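# Move the coaster can onto the turntable's orange spot

## Task

Pick up the can sitting on the coaster and set it down upright on the orange spot of the turntable, while every other can already on the turntable stays standing where it is.

## Robot and tools

Robot: two Doosan M1013 arms, left_arm and right_arm. Each carries a Robotiq 2-finger gripper that opens to 140 mm, and each has a wrist camera. The fingers can fold at a hinge. Grip parts in the outer quarter of the pads, near the fingertips. A grip closer to the palm may hold loosely, slip, or squeeze too hard. A fingertip pushed into the table folds quietly and can spoil the next grip.

Frames: the scene frame has its origin on the table top, midway between the arms. +x points out over the table, +z points up, and left_arm sits on the +y side. Calibrated bases: left_arm at (-0.049, +0.544, 0), right_arm at (-0.030, -0.568, 0), both nearly unrotated. Every hand pose, target and velocity is given in that arm's own base frame. Fixed cameras and the table use the scene frame. On the gripper, +z runs along the fingers and the fingers close along y. end_effector_position is the point between the pads when they are shut. The fingertips stick out about 33 mm past it when the gap is 40 mm or less, and about 9 mm when fully open. Quaternions are always w first.

A row is 20 numbers. The first 10 are for left_arm: x, y, z in metres, then qw, qx, qy, qz, then gripper position, force_limit and speed. The last 10 are the same for right_arm. Both arms always appear, even if only one moves. Position, orientation and quaternion form an absolute pose target in that arm's base frame, not an offset. The three gripper numbers each lie in [-1, 1].

execute_actions(actions, cameras): actions holds up to 15 actions. Each action holds up to 15 rows, one per 1/30 s step. A shorter action repeats its last row until 15 steps pass. Any target more than 0.6 m from the gripper's current position, along any gripper axis, gets the action refused for both arms. Each step the pose is clipped to 70 mm and 16 degrees from the measured pose, so send the remainder next time; the result's Hand target line shows where the arm is really being sent. An empty actions list returns camera images and the full state. To keep an arm still, repeat its pose from the last result before it stopped, and repeat its gripper numbers. Keep the quaternion constant across rows to hold orientation.

move(target, speed, blend, stop_force, zero, blocking, cameras): steers each gripper in a straight line to its pose. target is one row or a list of up to 15 rows, with no 0.6 m limit. speed is in m/s, 0.002 to 2, default 0.25; turning is capped at twice that in rad/s. blend, in metres, rounds the corners of a list; 0 means stop at each point. stop_force, 10 to 80 N, ends an arm's path when it meets that much resistance. Use it slowly and with a small value, and leave it out when backing off a contact. zero (default true) resets the force baseline. blocking=false returns after 0.5 s while the move runs, but cannot be combined with stop_force. Moves run for at most 10 s and ignore obstacles and the other arm. Steer wide of each arm's own base. The result adds a move: line such as done, off_target, moving, held or fault, and names the limits that acted.

wait(seconds 0 to 10) lets time pass while commands are held. stop brakes a running move. zoom_image(camera, region [x0, y0, x1, y1], at most 504 px on each side) enlarges part of the newest image. finished_scene(scene) ends the scene and cannot be undone. read_manual gives the licence texts only.

Gripper: position +1 is fully open, about -0.8 makes the pads touch, and -1 closes until something blocks the fingers. force_limit sets the squeeze, roughly 14 N at -1 up to 58 N at +1. A faster close grips harder. speed sets the finger rate, about 30 mm/s at -1 to 250 at +1. To grip, send -1 and confirm object_status = 2. The status codes are: 0 moving, 1 blocked while opening, 2 blocked while closing, 3 reached or pads met, which may mean nothing is held. To squeeze harder, raise force_limit and nudge position, for example -1 to -0.98. To loosen, open and then close slowly. position_measured is in counts: 3 is open, 230 is pads together.

Results report each gripper's pose, velocities, joint torques, external torques, flange force in gripper axes, Tool commands and object_status. A Joint velocities line reading within noise means the arm is at rest.

Cameras: cam_high, cam_low, cam_left_wrist and cam_right_wrist, each 896x504, with calibrations provided. Wrist camera poses are in the arm's base frame.

Hazards: an outside force of 144 N, or a joint torque past its limit, brakes that arm for 10 s. The wrist limits are about 35 N m. Long pushes, stretched-out arms and heavy loads heat the motors and can cause a 30 to 60 s lockout. Arms must not strike or press on each other. Do not knock over the turntable cans, drop or fling the target can, or let anything leave the table. Approach contacts slowly and release the can only once it is standing still on the spot.

Each tool is called after "Emit:" in YAML: its name, and indented under it one key for each argument.

## Session

Emit:
execute_actions:
  actions: []

Scene clock: 0.00 s.
left_arm: end_effector_position=(+0.4160, -0.0996, +0.1940) position_measured=3 object_status=3 end_effector_quat_wxyz=(-0.314, +0.715, +0.436, +0.447) | right_arm: end_effector_position=(+0.8383, +0.2517, +0.3755) position_measured=3 object_status=3 end_effector_quat_wxyz=(-0.531, +0.709, +0.393, +0.247)
Joint positions: left_arm=[-0.982 0.201 2.253 0.879 1.574 -0.943] | right_arm=[-0.113 0.575 1.347 1.208 1.625 0.238]
Joint velocities: within noise
Joint torques (N m): no reading
External joint torques (N m): no reading
Flange force (N): no reading
Hand target: left_arm +0.4160, -0.0996, +0.1940; -0.314, +0.715, +0.436, +0.447 | right_arm +0.8383, +0.2517, +0.3755; -0.531, +0.709, +0.393, +0.247
Tool commands: left_gripper/position=+1.0 left_gripper/force_limit=+1.0 left_gripper/speed=+1.0 right_gripper/position=+1.0 right_gripper/force_limit=+1.0 right_gripper/speed=+1.0

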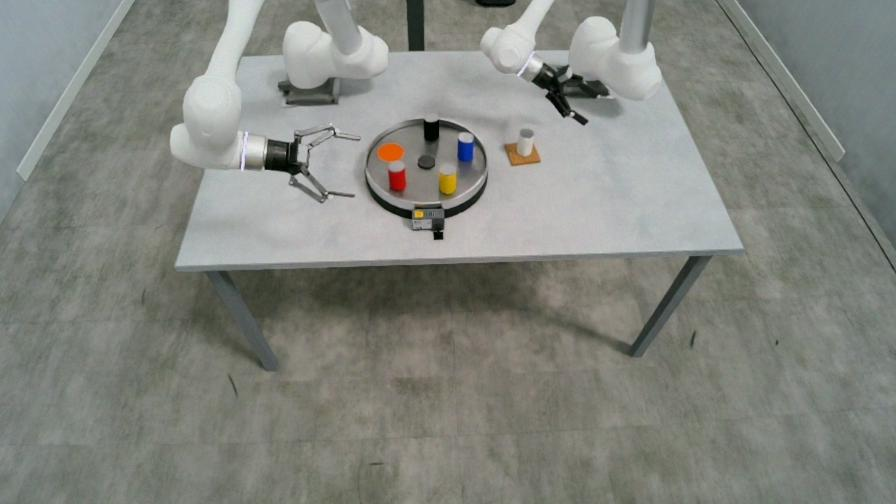

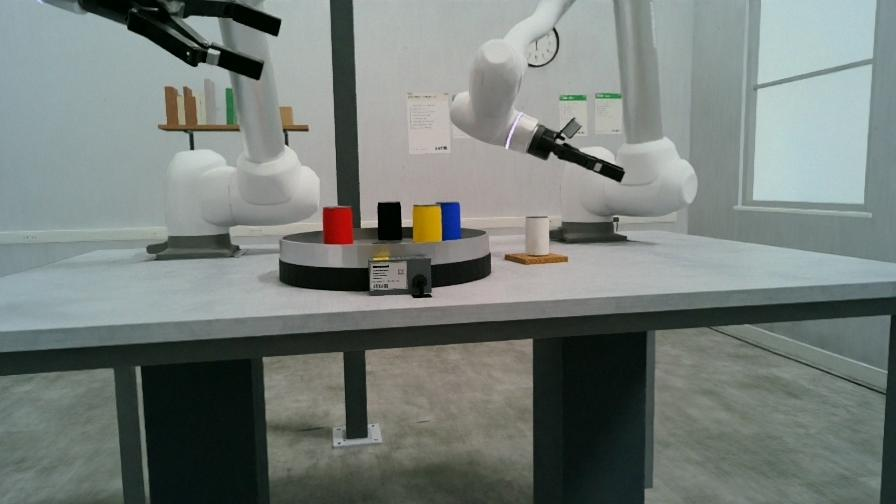

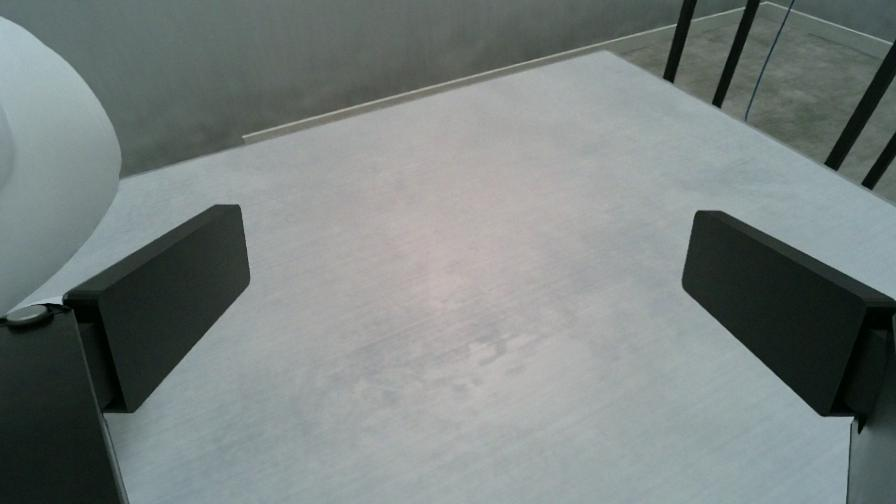

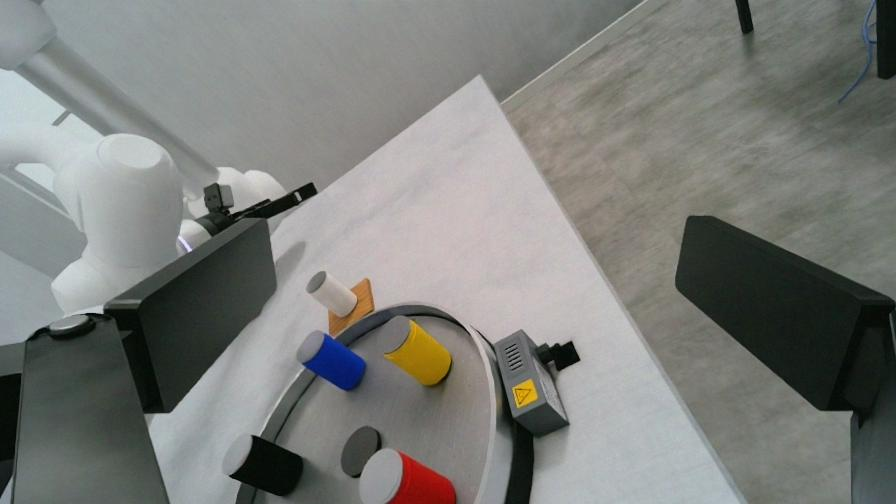

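Emit:
zoom_image:
  camera: "cam_high"
  region: [340, 90, 560, 250]

Emit:
zoom_image:
  camera: "cam_low"
  region: [260, 180, 600, 310]

Scaled by 2.291 from the camera's 896x504 image, which has a finer 1280x720 frame.

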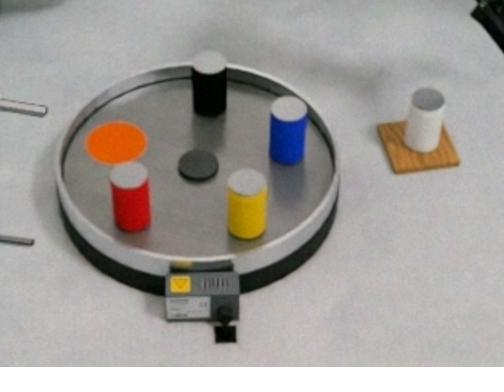

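Scaled by 1.482 from the camera's 896x504 image, which has a finer 1280x720 frame.

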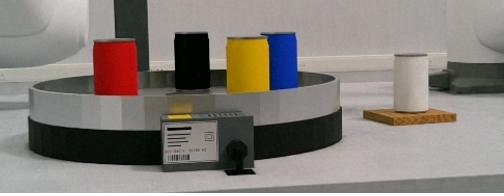

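Emit:
move:
  target:
    - [0.44,-0.24,0.28,0,0.8434,0.5373,0,1,-0.01,-1,0.8383,0.2517,0.3755,-0.531,0.709,0.393,0.247,1,1,1]
    - [0.4525,-0.3054,0.24,0,0.8434,0.5373,0,1,-0.01,-1,0.8383,0.2517,0.3755,-0.531,0.709,0.393,0.247,1,1,1]
  speed: 0.5
  blend: 0.03
  cameras: ["cam_high","cam_left_wrist"]

Scene clock: 3.43 s.
left_arm: end_effector_position=(+0.4525, -0.3054, +0.2400) position_measured=3 object_status=3 end_effector_quat_wxyz=(+0.000, +0.843, +0.537, +0.000) | right_arm: end_effector_position=(+0.8383, +0.2517, +0.3755) position_measured=3 object_status=3 end_effector_quat_wxyz=(-0.531, +0.709, +0.393, +0.247)
Joint positions: left_arm=[-0.657 0.037 1.899 0 1.206 -0.221] | right_arm=[-0.113 0.576 1.347 1.208 1.626 0.238]
Joint torques (N m): left_arm=[0.47 -44.46 -40.68 4.37 -0.05 -0.19] | right_arm=[-0.16 -94.46 -40.56 4.17 1.35 -0.48]
External joint torques (N m): left_arm=[-0.44 2.14 1.92 -0.35 0.05 0.19] | right_arm=[0.22 -2.19 0.34 -0.36 -0.37 0.46]
Flange force (N): left_arm=[-0.5 0.1 3.7] | right_arm=[-0.9 -4.1 0.7]
Hand target: left_arm +0.4525, -0.3054, +0.2400; +0.000, +0.843, +0.537, +0.000 | right_arm +0.8383, +0.2517, +0.3755; -0.531, +0.709, +0.393, +0.247
Off the commanded pose: left_arm 0.000 m, 0 deg | right_arm 0.000 m, 0 deg.
move: done
camera_calibration:
cam_left_wrist: T_world_to_cam=[[0.908004, -0.418459, 0.0205401, -0.541501], [-0.400789, -0.853289, 0.333565, -0.156056], [-0.122057, -0.311111, -0.942503, 0.3303], [0, 0, 0, 1]] pos_world=[0.469455, -0.256997, 0.374486]
Images, in order (width x height): cam_high 896x504, cam_left_wrist 896x504.

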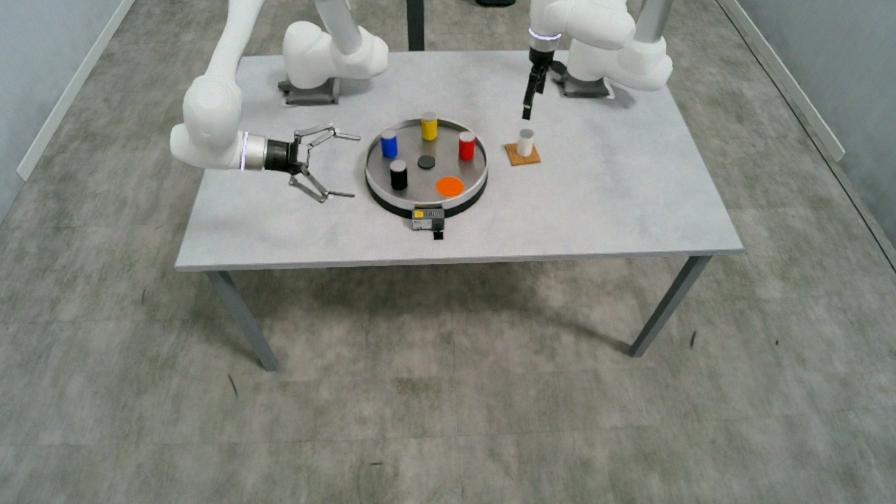

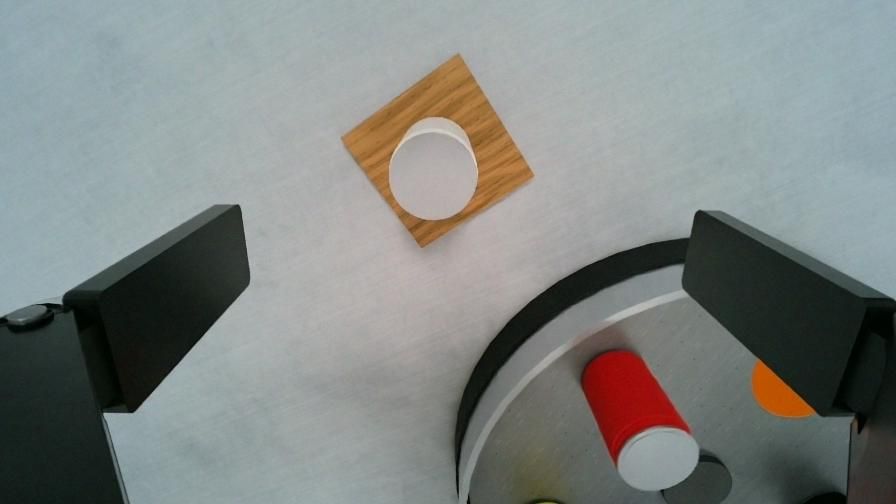

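Emit:
move:
  target: [0.449,-0.303,0.117,0,0.8434,0.5373,0,1,-0.01,-1,0.8383,0.2517,0.3755,-0.531,0.709,0.393,0.247,1,1,1]
  speed: 0.2
  cameras: ["cam_high","cam_low","cam_left_wrist"]

Scene clock: 4.57 s.
left_arm: end_effector_position=(+0.4490, -0.3030, +0.1170) position_measured=3 object_status=3 end_effector_quat_wxyz=(+0.000, +0.843, +0.537, +0.000) | right_arm: end_effector_position=(+0.8383, +0.2517, +0.3755) position_measured=3 object_status=3 end_effector_quat_wxyz=(-0.531, +0.709, +0.393, +0.247)
Joint positions: left_arm=[-0.657 0.13 2.045 0 0.966 -0.221] | right_arm=[-0.113 0.576 1.347 1.208 1.626 0.238]
Joint torques (N m): left_arm=[0.59 -49.44 -36.15 3.85 0.15 -0.15] | right_arm=[-0.24 -94.75 -40.67 4.2 1.31 -0.44]
External joint torques (N m): left_arm=[-0.46 1.57 1.76 -0.28 -0.15 0.15] | right_arm=[0.13 -2.36 0.08 -0.33 -0.33 0.42]
Flange force (N): left_arm=[-0.5 -0.9 3.6] | right_arm=[-0.5 -3.9 0.5]
Hand target: left_arm +0.4490, -0.3030, +0.1170; +0.000, +0.843, +0.537, +0.000 | right_arm +0.8383, +0.2517, +0.3755; -0.531, +0.709, +0.393, +0.247
Off the commanded pose: left_arm 0.000 m, 0 deg | right_arm 0.000 m, 0 deg.
move: done
camera_calibration:
cam_left_wrist: T_world_to_cam=[[0.907956, -0.418565, 0.0204872, -0.534824], [-0.400868, -0.853238, 0.333602, -0.114394], [-0.122154, -0.311108, -0.942491, 0.214608], [0, 0, 0, 1]] pos_world=[0.465955, -0.254697, 0.251386]
Images, in order (width x height): cam_high 896x504, cam_low 896x504, cam_left_wrist 896x504.

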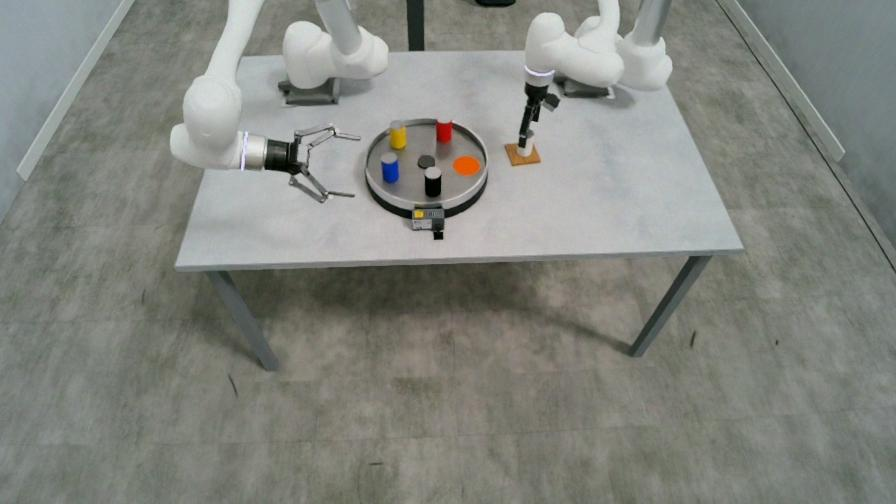

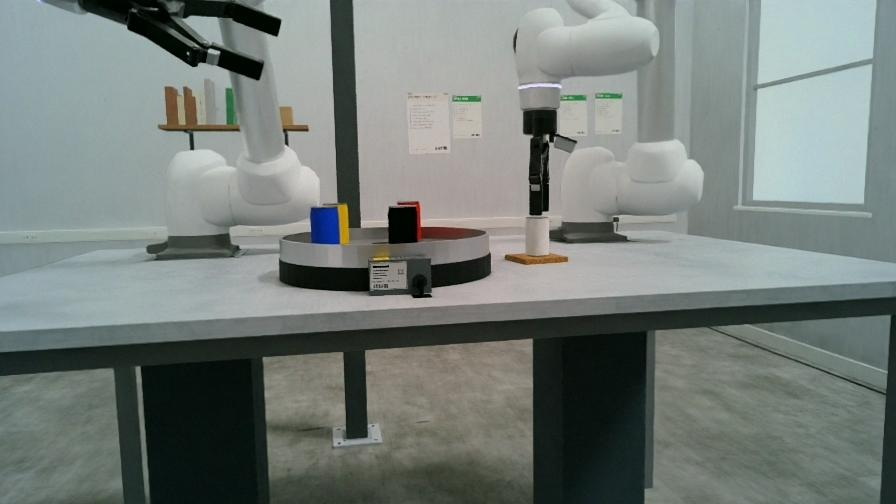

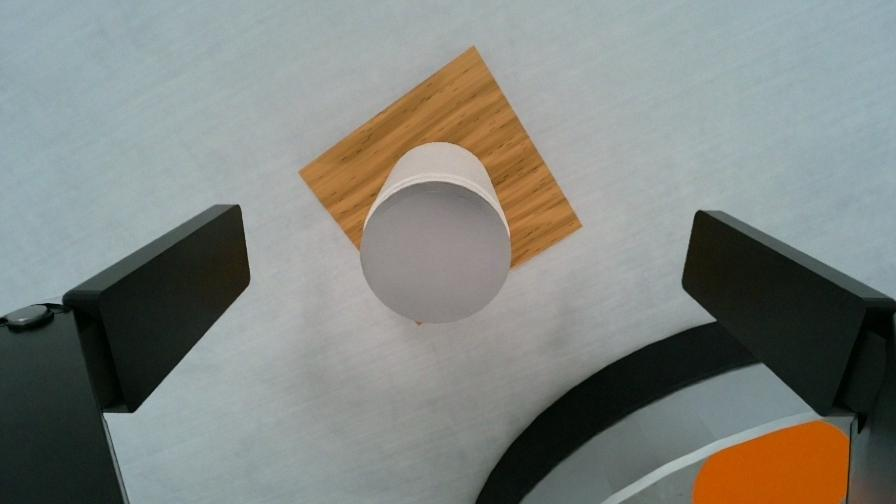

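Emit:
move:
  target:
    - [0.446,-0.301,0.117,0,0.8434,0.5373,0,1,-0.01,-1,0.8383,0.2517,0.3755,-0.531,0.709,0.393,0.247,1,1,1]
    - [0.446,-0.301,0.117,0,0.8434,0.5373,0,-1,-0.01,-1,0.8383,0.2517,0.3755,-0.531,0.709,0.393,0.247,1,1,1]
  speed: 0.1
  cameras: ["cam_high","cam_left_wrist"]

Scene clock: 9.90 s.
left_arm: end_effector_position=(+0.4460, -0.3010, +0.1170) position_measured=154 object_status=2 end_effector_quat_wxyz=(+0.000, +0.843, +0.537, +0.000) | right_arm: end_effector_position=(+0.8383, +0.2517, +0.3755) position_measured=3 object_status=3 end_effector_quat_wxyz=(-0.531, +0.709, +0.393, +0.247)
Joint positions: left_arm=[-0.658 0.125 2.051 0 0.965 -0.221] | right_arm=[-0.113 0.576 1.347 1.208 1.626 0.238]
Joint torques (N m): left_arm=[0.25 -43.34 -32.07 3.76 -0.06 -0.15] | right_arm=[-0.49 -94.7 -40.73 4.16 1.42 -0.52]
External joint torques (N m): left_arm=[-0.28 -3.85 -2.12 -0.22 0.07 0.15] | right_arm=[0.44 -2.26 0.29 -0.32 -0.44 0.49]
Flange force (N): left_arm=[0.1 -2.1 -6.2] | right_arm=[-0.7 -4.1 1.0]
Hand target: left_arm +0.4460, -0.3010, +0.1170; +0.000, +0.843, +0.537, +0.000 | right_arm +0.8383, +0.2517, +0.3755; -0.531, +0.709, +0.393, +0.247
Off the commanded pose: left_arm 0.000 m, 0 deg | right_arm 0.000 m, 0 deg.
move: done
camera_calibration:
cam_left_wrist: T_world_to_cam=[[0.907962, -0.41855, 0.020533, -0.531275], [-0.400883, -0.853277, 0.333484, -0.113897], [-0.12206, -0.311022, -0.942532, 0.214947], [0, 0, 0, 1]] pos_world=[0.462955, -0.252698, 0.251486]
Images, in order (width x height): cam_high 896x504, cam_left_wrist 896x504.

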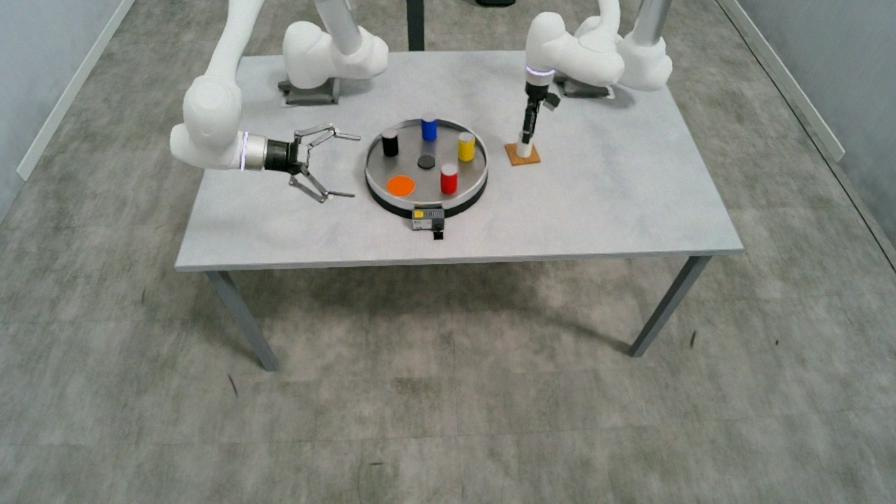

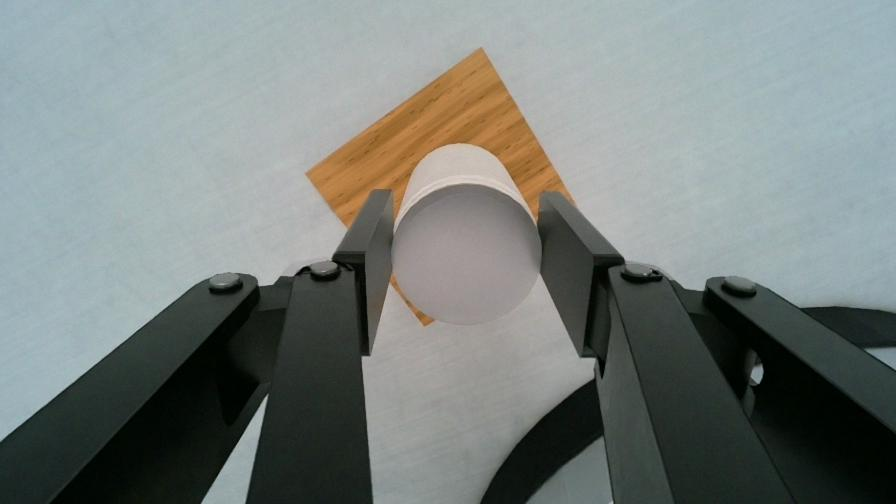

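Emit:
move:
  target:
    - [0.45,-0.32,0.25,0,0.8434,0.5373,0,-1,-0.01,-1,0.8383,0.2517,0.3755,-0.531,0.709,0.393,0.247,1,1,1]
    - [0.535,-0.593,0.275,0,0.8434,0.5373,0,-1,-0.01,-1,0.8383,0.2517,0.3755,-0.531,0.709,0.393,0.247,1,1,1]
  speed: 0.3
  blend: 0.04
  cameras: ["cam_high","cam_low","cam_left_wrist"]

Emit:
zoom_image:
  camera: "cam_high"
  region: [340, 60, 560, 220]

Scene clock: 12.53 s.
left_arm: end_effector_position=(+0.5350, -0.5930, +0.2750) position_measured=154 object_status=2 end_effector_quat_wxyz=(+0.000, +0.843, +0.537, +0.000) | right_arm: end_effector_position=(+0.8383, +0.2517, +0.3755) position_measured=3 object_status=3 end_effector_quat_wxyz=(-0.531, +0.709, +0.393, +0.247)
Joint positions: left_arm=[-0.88 0.415 1.357 0 1.369 -0.444] | right_arm=[-0.113 0.576 1.347 1.208 1.626 0.238]
Joint torques (N m): left_arm=[0.93 -86.25 -44.24 4.49 0.03 -0.14] | right_arm=[-0.19 -94.93 -40.7 4.17 1.36 -0.54]
External joint torques (N m): left_arm=[-0.53 3.79 3.45 -0.25 -0.01 0.14] | right_arm=[0.13 -1.92 0.28 -0.33 -0.38 0.51]
Flange force (N): left_arm=[0.3 -2.1 5.9] | right_arm=[-0.6 -3.6 0.6]
Hand target: left_arm +0.5350, -0.5930, +0.2750; +0.000, +0.843, +0.537, +0.000 | right_arm +0.8383, +0.2517, +0.3755; -0.531, +0.709, +0.393, +0.247
Off the commanded pose: left_arm 0.000 m, 0 deg | right_arm 0.000 m, 0 deg.
move: done
camera_calibration:
cam_left_wrist: T_world_to_cam=[[0.907945, -0.418585, 0.0205474, -0.73747], [-0.40092, -0.853259, 0.333484, -0.380076], [-0.122059, -0.311023, -0.942532, 0.283899], [0, 0, 0, 1]] pos_world=[0.551855, -0.544698, 0.409486]
Images, in order (width x height): cam_high 896x504, cam_low 896x504, cam_left_wrist 896x504.

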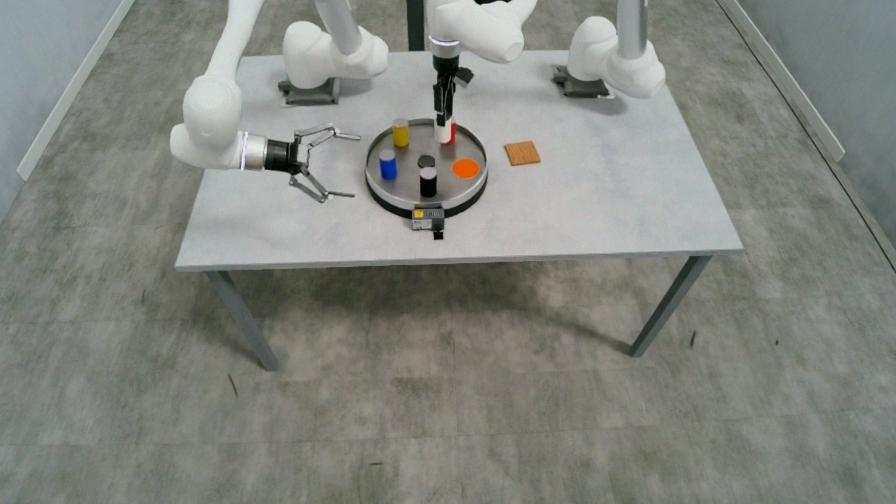

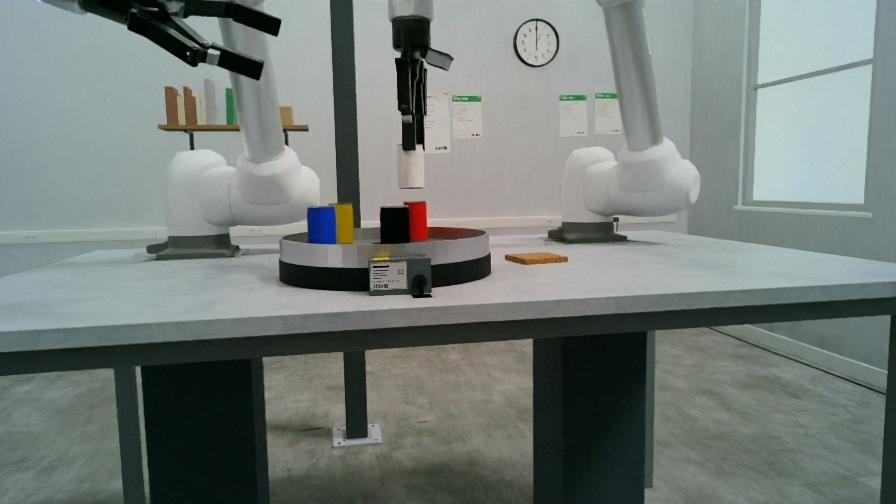

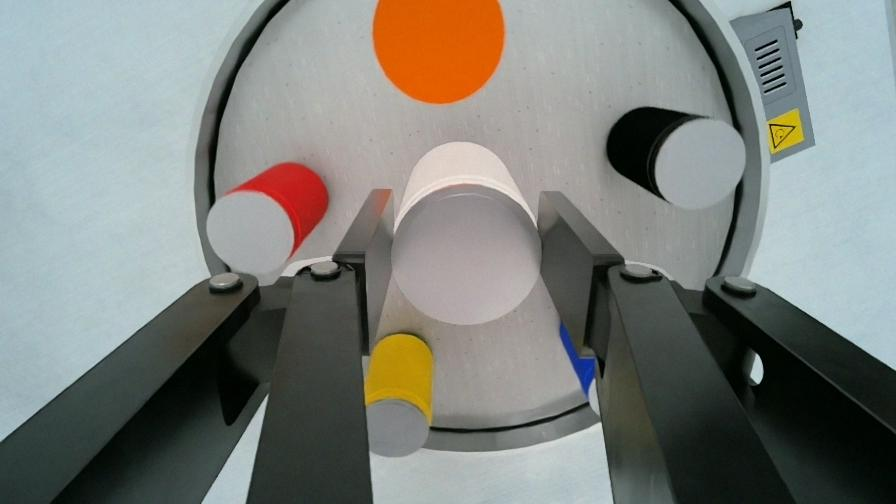

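Scaled by 2.291 from the camera's 896x504 image, which has a finer 1280x720 frame.

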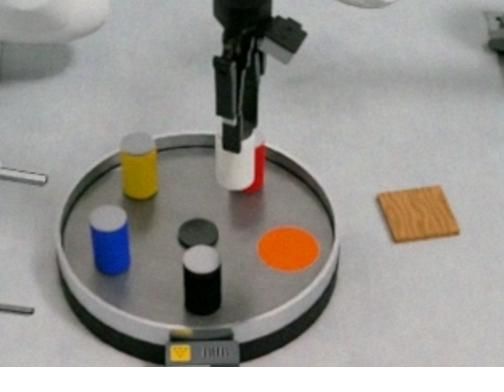

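Emit:
move:
  target: [0.535,-0.593,0.165,0,0.8434,0.5373,0,-1,-0.01,-1,0.8383,0.2517,0.3755,-0.531,0.709,0.393,0.247,1,1,1]
  speed: 0.2

Emit:
move:
  target: [0.535,-0.593,0.138,0,0.8434,0.5373,0,-1,-0.01,-1,0.8383,0.2517,0.3755,-0.531,0.709,0.393,0.247,1,1,1]
  speed: 0.012
  stop_force: 10

Emit:
move:
  target:
    - [0.535,-0.593,0.275,0,0.8434,0.5373,0,-1,-0.01,-1,0.8383,0.2517,0.3755,-0.531,0.709,0.393,0.247,1,1,1]
    - [0.396,-0.590,0.275,0,0.8434,0.5373,0,-1,-0.01,-1,0.8383,0.2517,0.3755,-0.531,0.709,0.393,0.247,1,1,1]
  speed: 0.25
  blend: 0.03
  cameras: ["cam_high","cam_left_wrist"]

Emit:
zoom_image:
  camera: "cam_high"
  region: [340, 60, 560, 220]

Scene clock: 13.80 s.
left_arm: end_effector_position=(+0.5350, -0.5930, +0.1650) position_measured=154 object_status=2 end_effector_quat_wxyz=(+0.000, +0.843, +0.537, +0.000) | right_arm: end_effector_position=(+0.8383, +0.2517, +0.3755) position_measured=3 object_status=3 end_effector_quat_wxyz=(-0.531, +0.709, +0.393, +0.247)
Joint positions: left_arm=[-0.88 0.467 1.486 0 1.189 -0.444] | right_arm=[-0.113 0.576 1.347 1.208 1.626 0.238]
Joint torques (N m): left_arm=[0.19 -89 -41.24 4.33 -0.02 -0.16] | right_arm=[-0.03 -94.92 -40.81 4.22 1.32 -0.56]
External joint torques (N m): left_arm=[-0.31 5.05 2.88 -0.35 0.03 0.16] | right_arm=[0.12 -2.24 0.24 -0.37 -0.34 0.54]
Flange force (N): left_arm=[-0.5 0.8 5.9] | right_arm=[-0.6 -4.0 0.5]
Hand target: left_arm +0.5350, -0.5930, +0.1650; +0.000, +0.843, +0.537, +0.000 | right_arm +0.8383, +0.2517, +0.3755; -0.531, +0.709, +0.393, +0.247
Off the commanded pose: left_arm 0.000 m, 0 deg | right_arm 0.000 m, 0 deg.
move: done

Scene clock: 14.60 s.
left_arm: end_effector_position=(+0.5350, -0.5930, +0.1622) position_measured=154 object_status=2 end_effector_quat_wxyz=(+0.000, +0.843, +0.537, +0.000) | right_arm: end_effector_position=(+0.8383, +0.2517, +0.3755) position_measured=3 object_status=3 end_effector_quat_wxyz=(-0.531, +0.709, +0.393, +0.247)
Joint positions: left_arm=[-0.88 0.469 1.489 0 1.184 -0.444] | right_arm=[-0.113 0.576 1.347 1.208 1.626 0.238]
Joint torques (N m): left_arm=[-1.46 -78.08 -37.55 3.66 -2.21 -0.22] | right_arm=[0.19 -94.98 -40.78 4.17 1.32 -0.53]
External joint torques (N m): left_arm=[1.7 -7.54 -1.17 0.35 2.23 0.22] | right_arm=[-0.23 -1.97 0.3 -0.32 -0.35 0.5]
Flange force (N): left_arm=[4.8 -5.2 -9.3] | right_arm=[-0.8 -3.6 0.2]
Hand target: left_arm +0.5350, -0.5930, +0.1622; +0.000, +0.843, +0.537, +0.000 | right_arm +0.8383, +0.2517, +0.3755; -0.531, +0.709, +0.393, +0.247
Off the commanded pose: left_arm 0.024 m, 0 deg | right_arm 0.000 m, 0 deg.
move: contact (left_arm)

Scene clock: 15.97 s.
left_arm: end_effector_position=(+0.3960, -0.5900, +0.2750) position_measured=154 object_status=2 end_effector_quat_wxyz=(+0.000, +0.843, +0.537, +0.000) | right_arm: end_effector_position=(+0.8383, +0.2517, +0.3755) position_measured=3 object_status=3 end_effector_quat_wxyz=(-0.531, +0.709, +0.393, +0.247)
Joint positions: left_arm=[-1.028 0.276 1.551 0 1.315 -0.592] | right_arm=[-0.113 0.576 1.347 1.208 1.626 0.238]
Joint torques (N m): left_arm=[0.58 -71.78 -42.8 4.25 0.04 -0.21] | right_arm=[0.05 -94.7 -40.46 4.13 1.35 -0.5]
External joint torques (N m): left_arm=[-0.28 2.93 2.36 -0.05 -0.02 0.21] | right_arm=[0.11 -2.33 -0.01 -0.29 -0.37 0.47]
Flange force (N): left_arm=[0.1 -0.3 4.3] | right_arm=[-0.2 -3.7 0.4]
Hand target: left_arm +0.3960, -0.5900, +0.2750; +0.000, +0.843, +0.537, +0.000 | right_arm +0.8383, +0.2517, +0.3755; -0.531, +0.709, +0.393, +0.247
Off the commanded pose: left_arm 0.000 m, 0 deg | right_arm 0.000 m, 0 deg.
move: done
camera_calibration:
cam_left_wrist: T_world_to_cam=[[0.907992, -0.418488, 0.0204551, -0.610028], [-0.400785, -0.853276, 0.333603, -0.433283], [-0.122155, -0.311107, -0.942492, 0.267761], [0, 0, 0, 1]] pos_world=[0.412955, -0.541697, 0.409386]
Images, in order (width x height): cam_high 896x504, cam_left_wrist 896x504.

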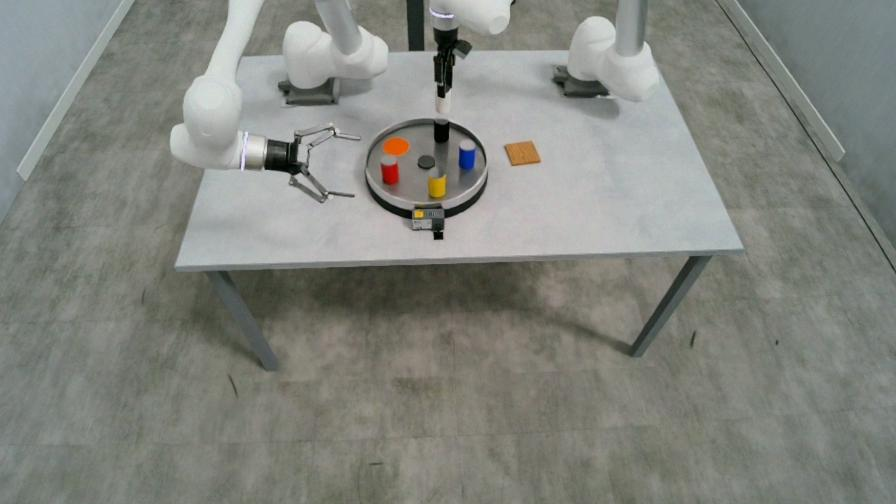

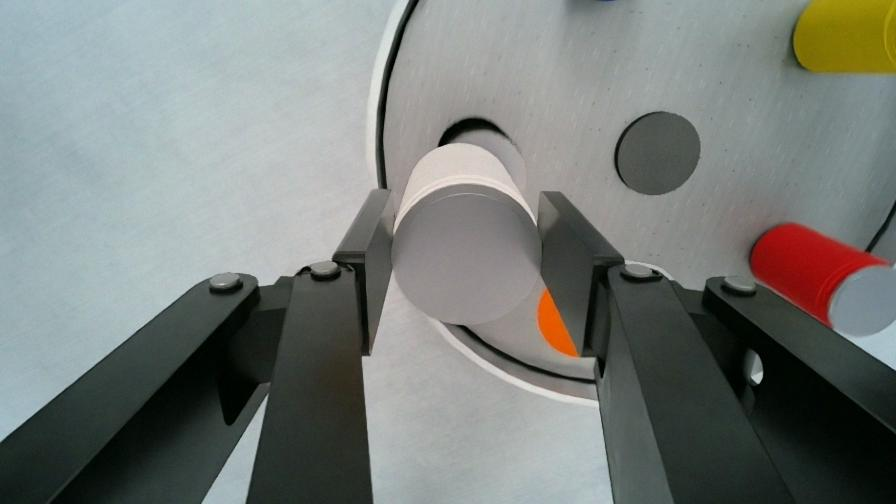

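Scaled by 2.291 from the camera's 896x504 image, which has a finer 1280x720 frame.

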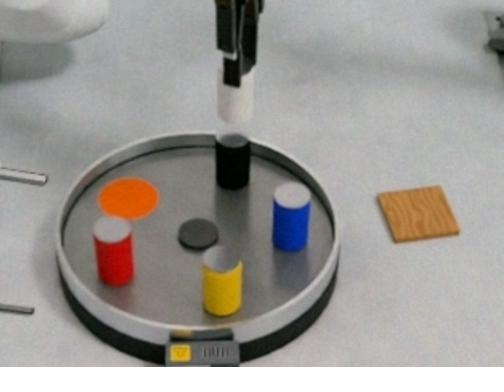

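Emit:
move:
  target:
    - [0.540,-0.582,0.275,0,0.8434,0.5373,0,-1,-0.01,-1,0.8383,0.2517,0.3755,-0.531,0.709,0.393,0.247,1,1,1]
    - [0.540,-0.582,0.166,0,0.8434,0.5373,0,-1,-0.01,-1,0.8383,0.2517,0.3755,-0.531,0.709,0.393,0.247,1,1,1]
  speed: 0.25

Emit:
move:
  target: [0.540,-0.582,0.138,0,0.8434,0.5373,0,-1,-0.01,-1,0.8383,0.2517,0.3755,-0.531,0.709,0.393,0.247,1,1,1]
  speed: 0.012
  stop_force: 10

Emit:
move:
  target:
    - [0.540,-0.582,0.275,0,0.8434,0.5373,0,-1,-0.01,-1,0.8383,0.2517,0.3755,-0.531,0.709,0.393,0.247,1,1,1]
    - [0.407,-0.595,0.268,0,0.8434,0.5373,0,-1,-0.01,-1,0.8383,0.2517,0.3755,-0.531,0.709,0.393,0.247,1,1,1]
  speed: 0.25
  blend: 0.03
  cameras: ["cam_high","cam_left_wrist"]

Emit:
zoom_image:
  camera: "cam_high"
  region: [340, 60, 560, 220]

Scene clock: 18.40 s.
left_arm: end_effector_position=(+0.5400, -0.5820, +0.1660) position_measured=154 object_status=2 end_effector_quat_wxyz=(+0.000, +0.843, +0.537, +0.000) | right_arm: end_effector_position=(+0.8383, +0.2517, +0.3755) position_measured=3 object_status=3 end_effector_quat_wxyz=(-0.531, +0.709, +0.393, +0.247)
Joint positions: left_arm=[-0.866 0.46 1.496 0 1.186 -0.43] | right_arm=[-0.113 0.576 1.347 1.208 1.626 0.238]
Joint torques (N m): left_arm=[0.39 -88.13 -41.25 4.3 0.12 -0.15] | right_arm=[0.42 -94.95 -40.9 4.2 1.42 -0.59]
External joint torques (N m): left_arm=[-0.41 4.02 2.65 -0.29 -0.11 0.15] | right_arm=[-0.49 -2.04 0.41 -0.35 -0.44 0.56]
Flange force (N): left_arm=[-0.2 -0.3 5.3] | right_arm=[-1.1 -3.9 0.1]
Hand target: left_arm +0.5400, -0.5820, +0.1660; +0.000, +0.843, +0.537, +0.000 | right_arm +0.8383, +0.2517, +0.3755; -0.531, +0.709, +0.393, +0.247
Off the commanded pose: left_arm 0.000 m, 0 deg | right_arm 0.000 m, 0 deg.
move: done

Scene clock: 19.63 s.
left_arm: end_effector_position=(+0.5400, -0.5821, +0.1579) position_measured=154 object_status=2 end_effector_quat_wxyz=(+0.000, +0.843, +0.537, +0.000) | right_arm: end_effector_position=(+0.8383, +0.2517, +0.3755) position_measured=3 object_status=3 end_effector_quat_wxyz=(-0.531, +0.709, +0.393, +0.247)
Joint positions: left_arm=[-0.866 0.465 1.504 0 1.173 -0.43] | right_arm=[-0.113 0.576 1.347 1.208 1.626 0.238]
Joint torques (N m): left_arm=[1.66 -74.99 -34.01 4.93 -0.89 -0.17] | right_arm=[0.1 -94.92 -40.93 4.18 1.38 -0.49]
External joint torques (N m): left_arm=[-1.37 -9.35 -4.38 -0.94 0.89 0.17] | right_arm=[-0.14 -2.08 0.47 -0.34 -0.4 0.47]
Flange force (N): left_arm=[-0.2 -3.6 -11.6] | right_arm=[-1.3 -4.1 0.5]
Hand target: left_arm +0.5400, -0.5821, +0.1579; +0.000, +0.843, +0.537, +0.000 | right_arm +0.8383, +0.2517, +0.3755; -0.531, +0.709, +0.393, +0.247
Off the commanded pose: left_arm 0.020 m, 0 deg | right_arm 0.000 m, 0 deg.
move: contact (left_arm)

Scene clock: 21.00 s.
left_arm: end_effector_position=(+0.4070, -0.5950, +0.2680) position_measured=154 object_status=2 end_effector_quat_wxyz=(+0.000, +0.843, +0.537, +0.000) | right_arm: end_effector_position=(+0.8383, +0.2517, +0.3755) position_measured=3 object_status=3 end_effector_quat_wxyz=(-0.531, +0.709, +0.393, +0.247)
Joint positions: left_arm=[-1.019 0.295 1.539 0 1.308 -0.582] | right_arm=[-0.113 0.576 1.347 1.208 1.626 0.238]
Joint torques (N m): left_arm=[0.67 -73.49 -42.05 4.75 0 -0.1] | right_arm=[-0.36 -93.99 -40.83 4.2 1.31 -0.53]
External joint torques (N m): left_arm=[-0.84 3.08 1.73 -0.58 0.02 0.1] | right_arm=[0.27 -3.2 0.25 -0.33 -0.33 0.5]
Flange force (N): left_arm=[-1.5 0.5 3.5] | right_arm=[-1.0 -5.6 0.7]
Hand target: left_arm +0.4070, -0.5950, +0.2680; +0.000, +0.843, +0.537, +0.000 | right_arm +0.8383, +0.2517, +0.3755; -0.531, +0.709, +0.393, +0.247
Off the commanded pose: left_arm 0.000 m, 0 deg | right_arm 0.000 m, 0 deg.
move: done
camera_calibration:
cam_left_wrist: T_world_to_cam=[[0.907992, -0.418488, 0.0204551, -0.621965], [-0.400785, -0.853276, 0.333603, -0.430806], [-0.122155, -0.311107, -0.942492, 0.260952], [0, 0, 0, 1]] pos_world=[0.423955, -0.546697, 0.402386]
Images, in order (width x height): cam_high 896x504, cam_left_wrist 896x504.

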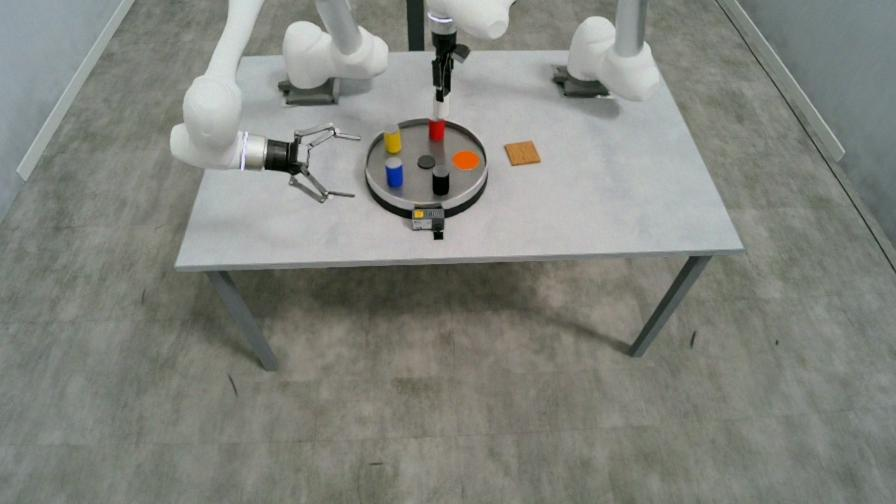

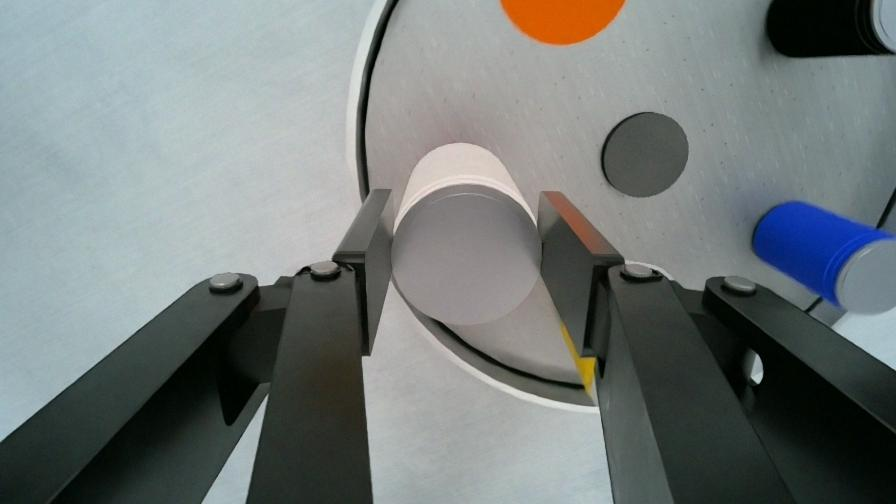

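Scaled by 2.291 from the camera's 896x504 image, which has a finer 1280x720 frame.

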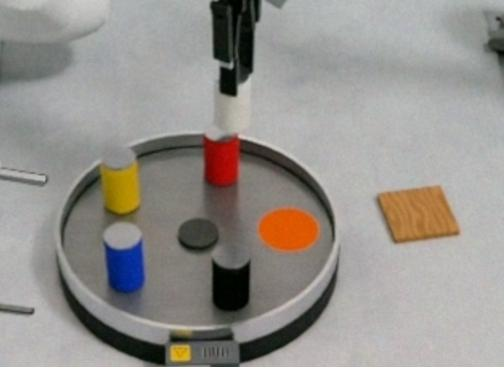

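Emit:
move:
  target: [0.407,-0.595,0.377,0,0.8434,0.5373,0,-1,-0.01,-1,0.8383,0.2517,0.3755,-0.531,0.709,0.393,0.247,1,1,1]
  speed: 0.25

Emit:
move:
  target: [0.407,-0.595,0.268,0,0.8434,0.5373,0,-1,-0.01,-1,0.8383,0.2517,0.3755,-0.531,0.709,0.393,0.247,1,1,1]
  speed: 0.25

Emit:
wait:
  seconds: 0.1
  cameras: ["cam_high"]

Emit:
zoom_image:
  camera: "cam_high"
  region: [340, 60, 560, 220]

Scene clock: 22.27 s.
left_arm: end_effector_position=(+0.4070, -0.5950, +0.3770) position_measured=154 object_status=2 end_effector_quat_wxyz=(+0.000, +0.843, +0.537, +0.000) | right_arm: end_effector_position=(+0.8383, +0.2517, +0.3755) position_measured=3 object_status=3 end_effector_quat_wxyz=(-0.531, +0.709, +0.393, +0.247)
Joint positions: left_arm=[-1.019 0.265 1.379 0 1.497 -0.582] | right_arm=[-0.113 0.576 1.347 1.208 1.626 0.238]
Joint torques (N m): left_arm=[0.57 -71.48 -44.22 4.6 0.07 -0.16] | right_arm=[0 -94.68 -40.84 4.19 1.39 -0.48]
External joint torques (N m): left_arm=[-0.29 2.92 2.71 -0.29 -0.05 0.16] | right_arm=[-0.01 -2.27 0.37 -0.35 -0.41 0.46]
Flange force (N): left_arm=[0.3 -0.9 4.9] | right_arm=[-1.1 -4.2 0.6]
Hand target: left_arm +0.4070, -0.5950, +0.3770; +0.000, +0.843, +0.537, +0.000 | right_arm +0.8383, +0.2517, +0.3755; -0.531, +0.709, +0.393, +0.247
Off the commanded pose: left_arm 0.000 m, 0 deg | right_arm 0.000 m, 0 deg.
move: done

Scene clock: 23.07 s.
left_arm: end_effector_position=(+0.4070, -0.5951, +0.2680) position_measured=154 object_status=2 end_effector_quat_wxyz=(+0.000, +0.843, +0.537, +0.000) | right_arm: end_effector_position=(+0.8383, +0.2517, +0.3755) position_measured=3 object_status=3 end_effector_quat_wxyz=(-0.531, +0.709, +0.393, +0.247)
Joint positions: left_arm=[-1.019 0.295 1.538 0 1.308 -0.582] | right_arm=[-0.113 0.576 1.347 1.208 1.626 0.238]
Joint torques (N m): left_arm=[0.56 -73.62 -43.05 4.45 0.05 -0.15] | right_arm=[-0.49 -95.18 -40.63 4.24 1.34 -0.54]
External joint torques (N m): left_arm=[-0.63 4 2.99 -0.3 -0.03 0.15] | right_arm=[0.21 -1.44 0.35 -0.4 -0.37 0.51]
Flange force (N): left_arm=[-0.5 -0.4 5.6] | right_arm=[-0.5 -2.9 0.7]
Hand target: left_arm +0.4070, -0.5950, +0.2680; +0.000, +0.843, +0.537, +0.000 | right_arm +0.8383, +0.2517, +0.3755; -0.531, +0.709, +0.393, +0.247
Off the commanded pose: left_arm 0.000 m, 0 deg | right_arm 0.000 m, 0 deg.
move: done

Scene clock: 23.17 s.
left_arm: end_effector_position=(+0.4070, -0.5950, +0.2680) position_measured=154 object_status=2 end_effector_quat_wxyz=(+0.000, +0.843, +0.537, +0.000) | right_arm: end_effector_position=(+0.8383, +0.2517, +0.3755) position_measured=3 object_status=3 end_effector_quat_wxyz=(-0.531, +0.709, +0.393, +0.247)
Joint positions: left_arm=[-1.019 0.295 1.539 0 1.308 -0.582] | right_arm=[-0.113 0.576 1.347 1.208 1.626 0.238]
Joint torques (N m): left_arm=[0.74 -73.49 -42.34 4.47 0.05 -0.17] | right_arm=[-0.07 -94.83 -40.89 4.13 1.42 -0.51]
External joint torques (N m): left_arm=[-0.78 2.79 2.02 -0.29 -0.02 0.17] | right_arm=[0.07 -1.94 0.64 -0.31 -0.44 0.48]
Flange force (N): left_arm=[-0.8 -0.3 3.8] | right_arm=[-1.5 -4.1 0.9]
Hand target: left_arm +0.4070, -0.5950, +0.2680; +0.000, +0.843, +0.537, +0.000 | right_arm +0.8383, +0.2517, +0.3755; -0.531, +0.709, +0.393, +0.247
Tool commands: left_gripper/position=-1.0 left_gripper/force_limit=-0.01 left_gripper/speed=-1.0 right_gripper/position=+1.0 right_gripper/force_limit=+1.0 right_gripper/speed=+1.0
Off the commanded pose: left_arm 0.000 m, 0 deg | right_arm 0.000 m, 0 deg.
wait: 0.10 s; no rest
Images, in order (width x height): cam_high 896x504.

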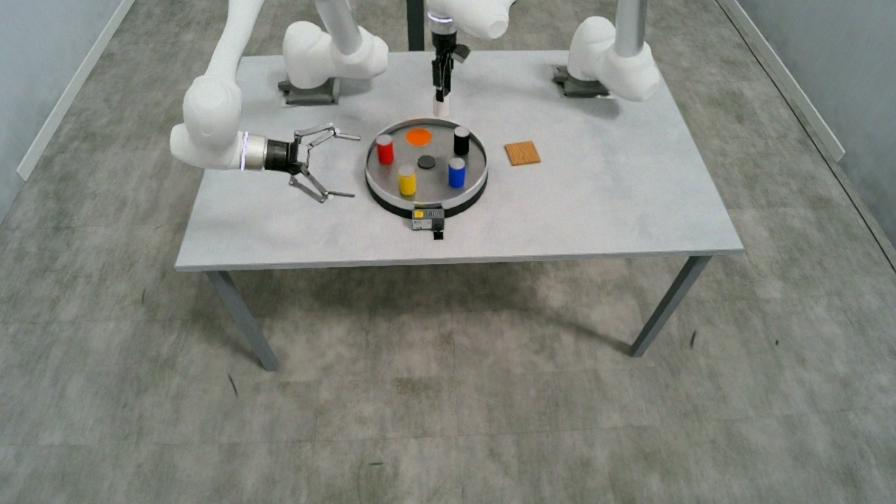

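Scaled by 2.291 from the camera's 896x504 image, which has a finer 1280x720 frame.

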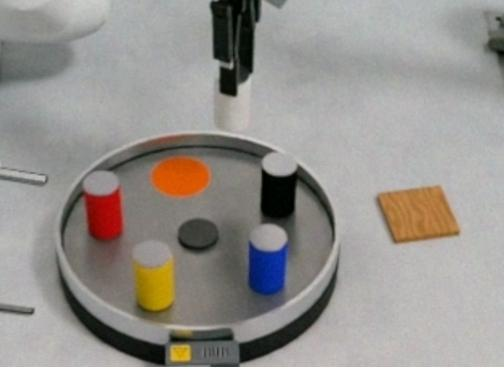

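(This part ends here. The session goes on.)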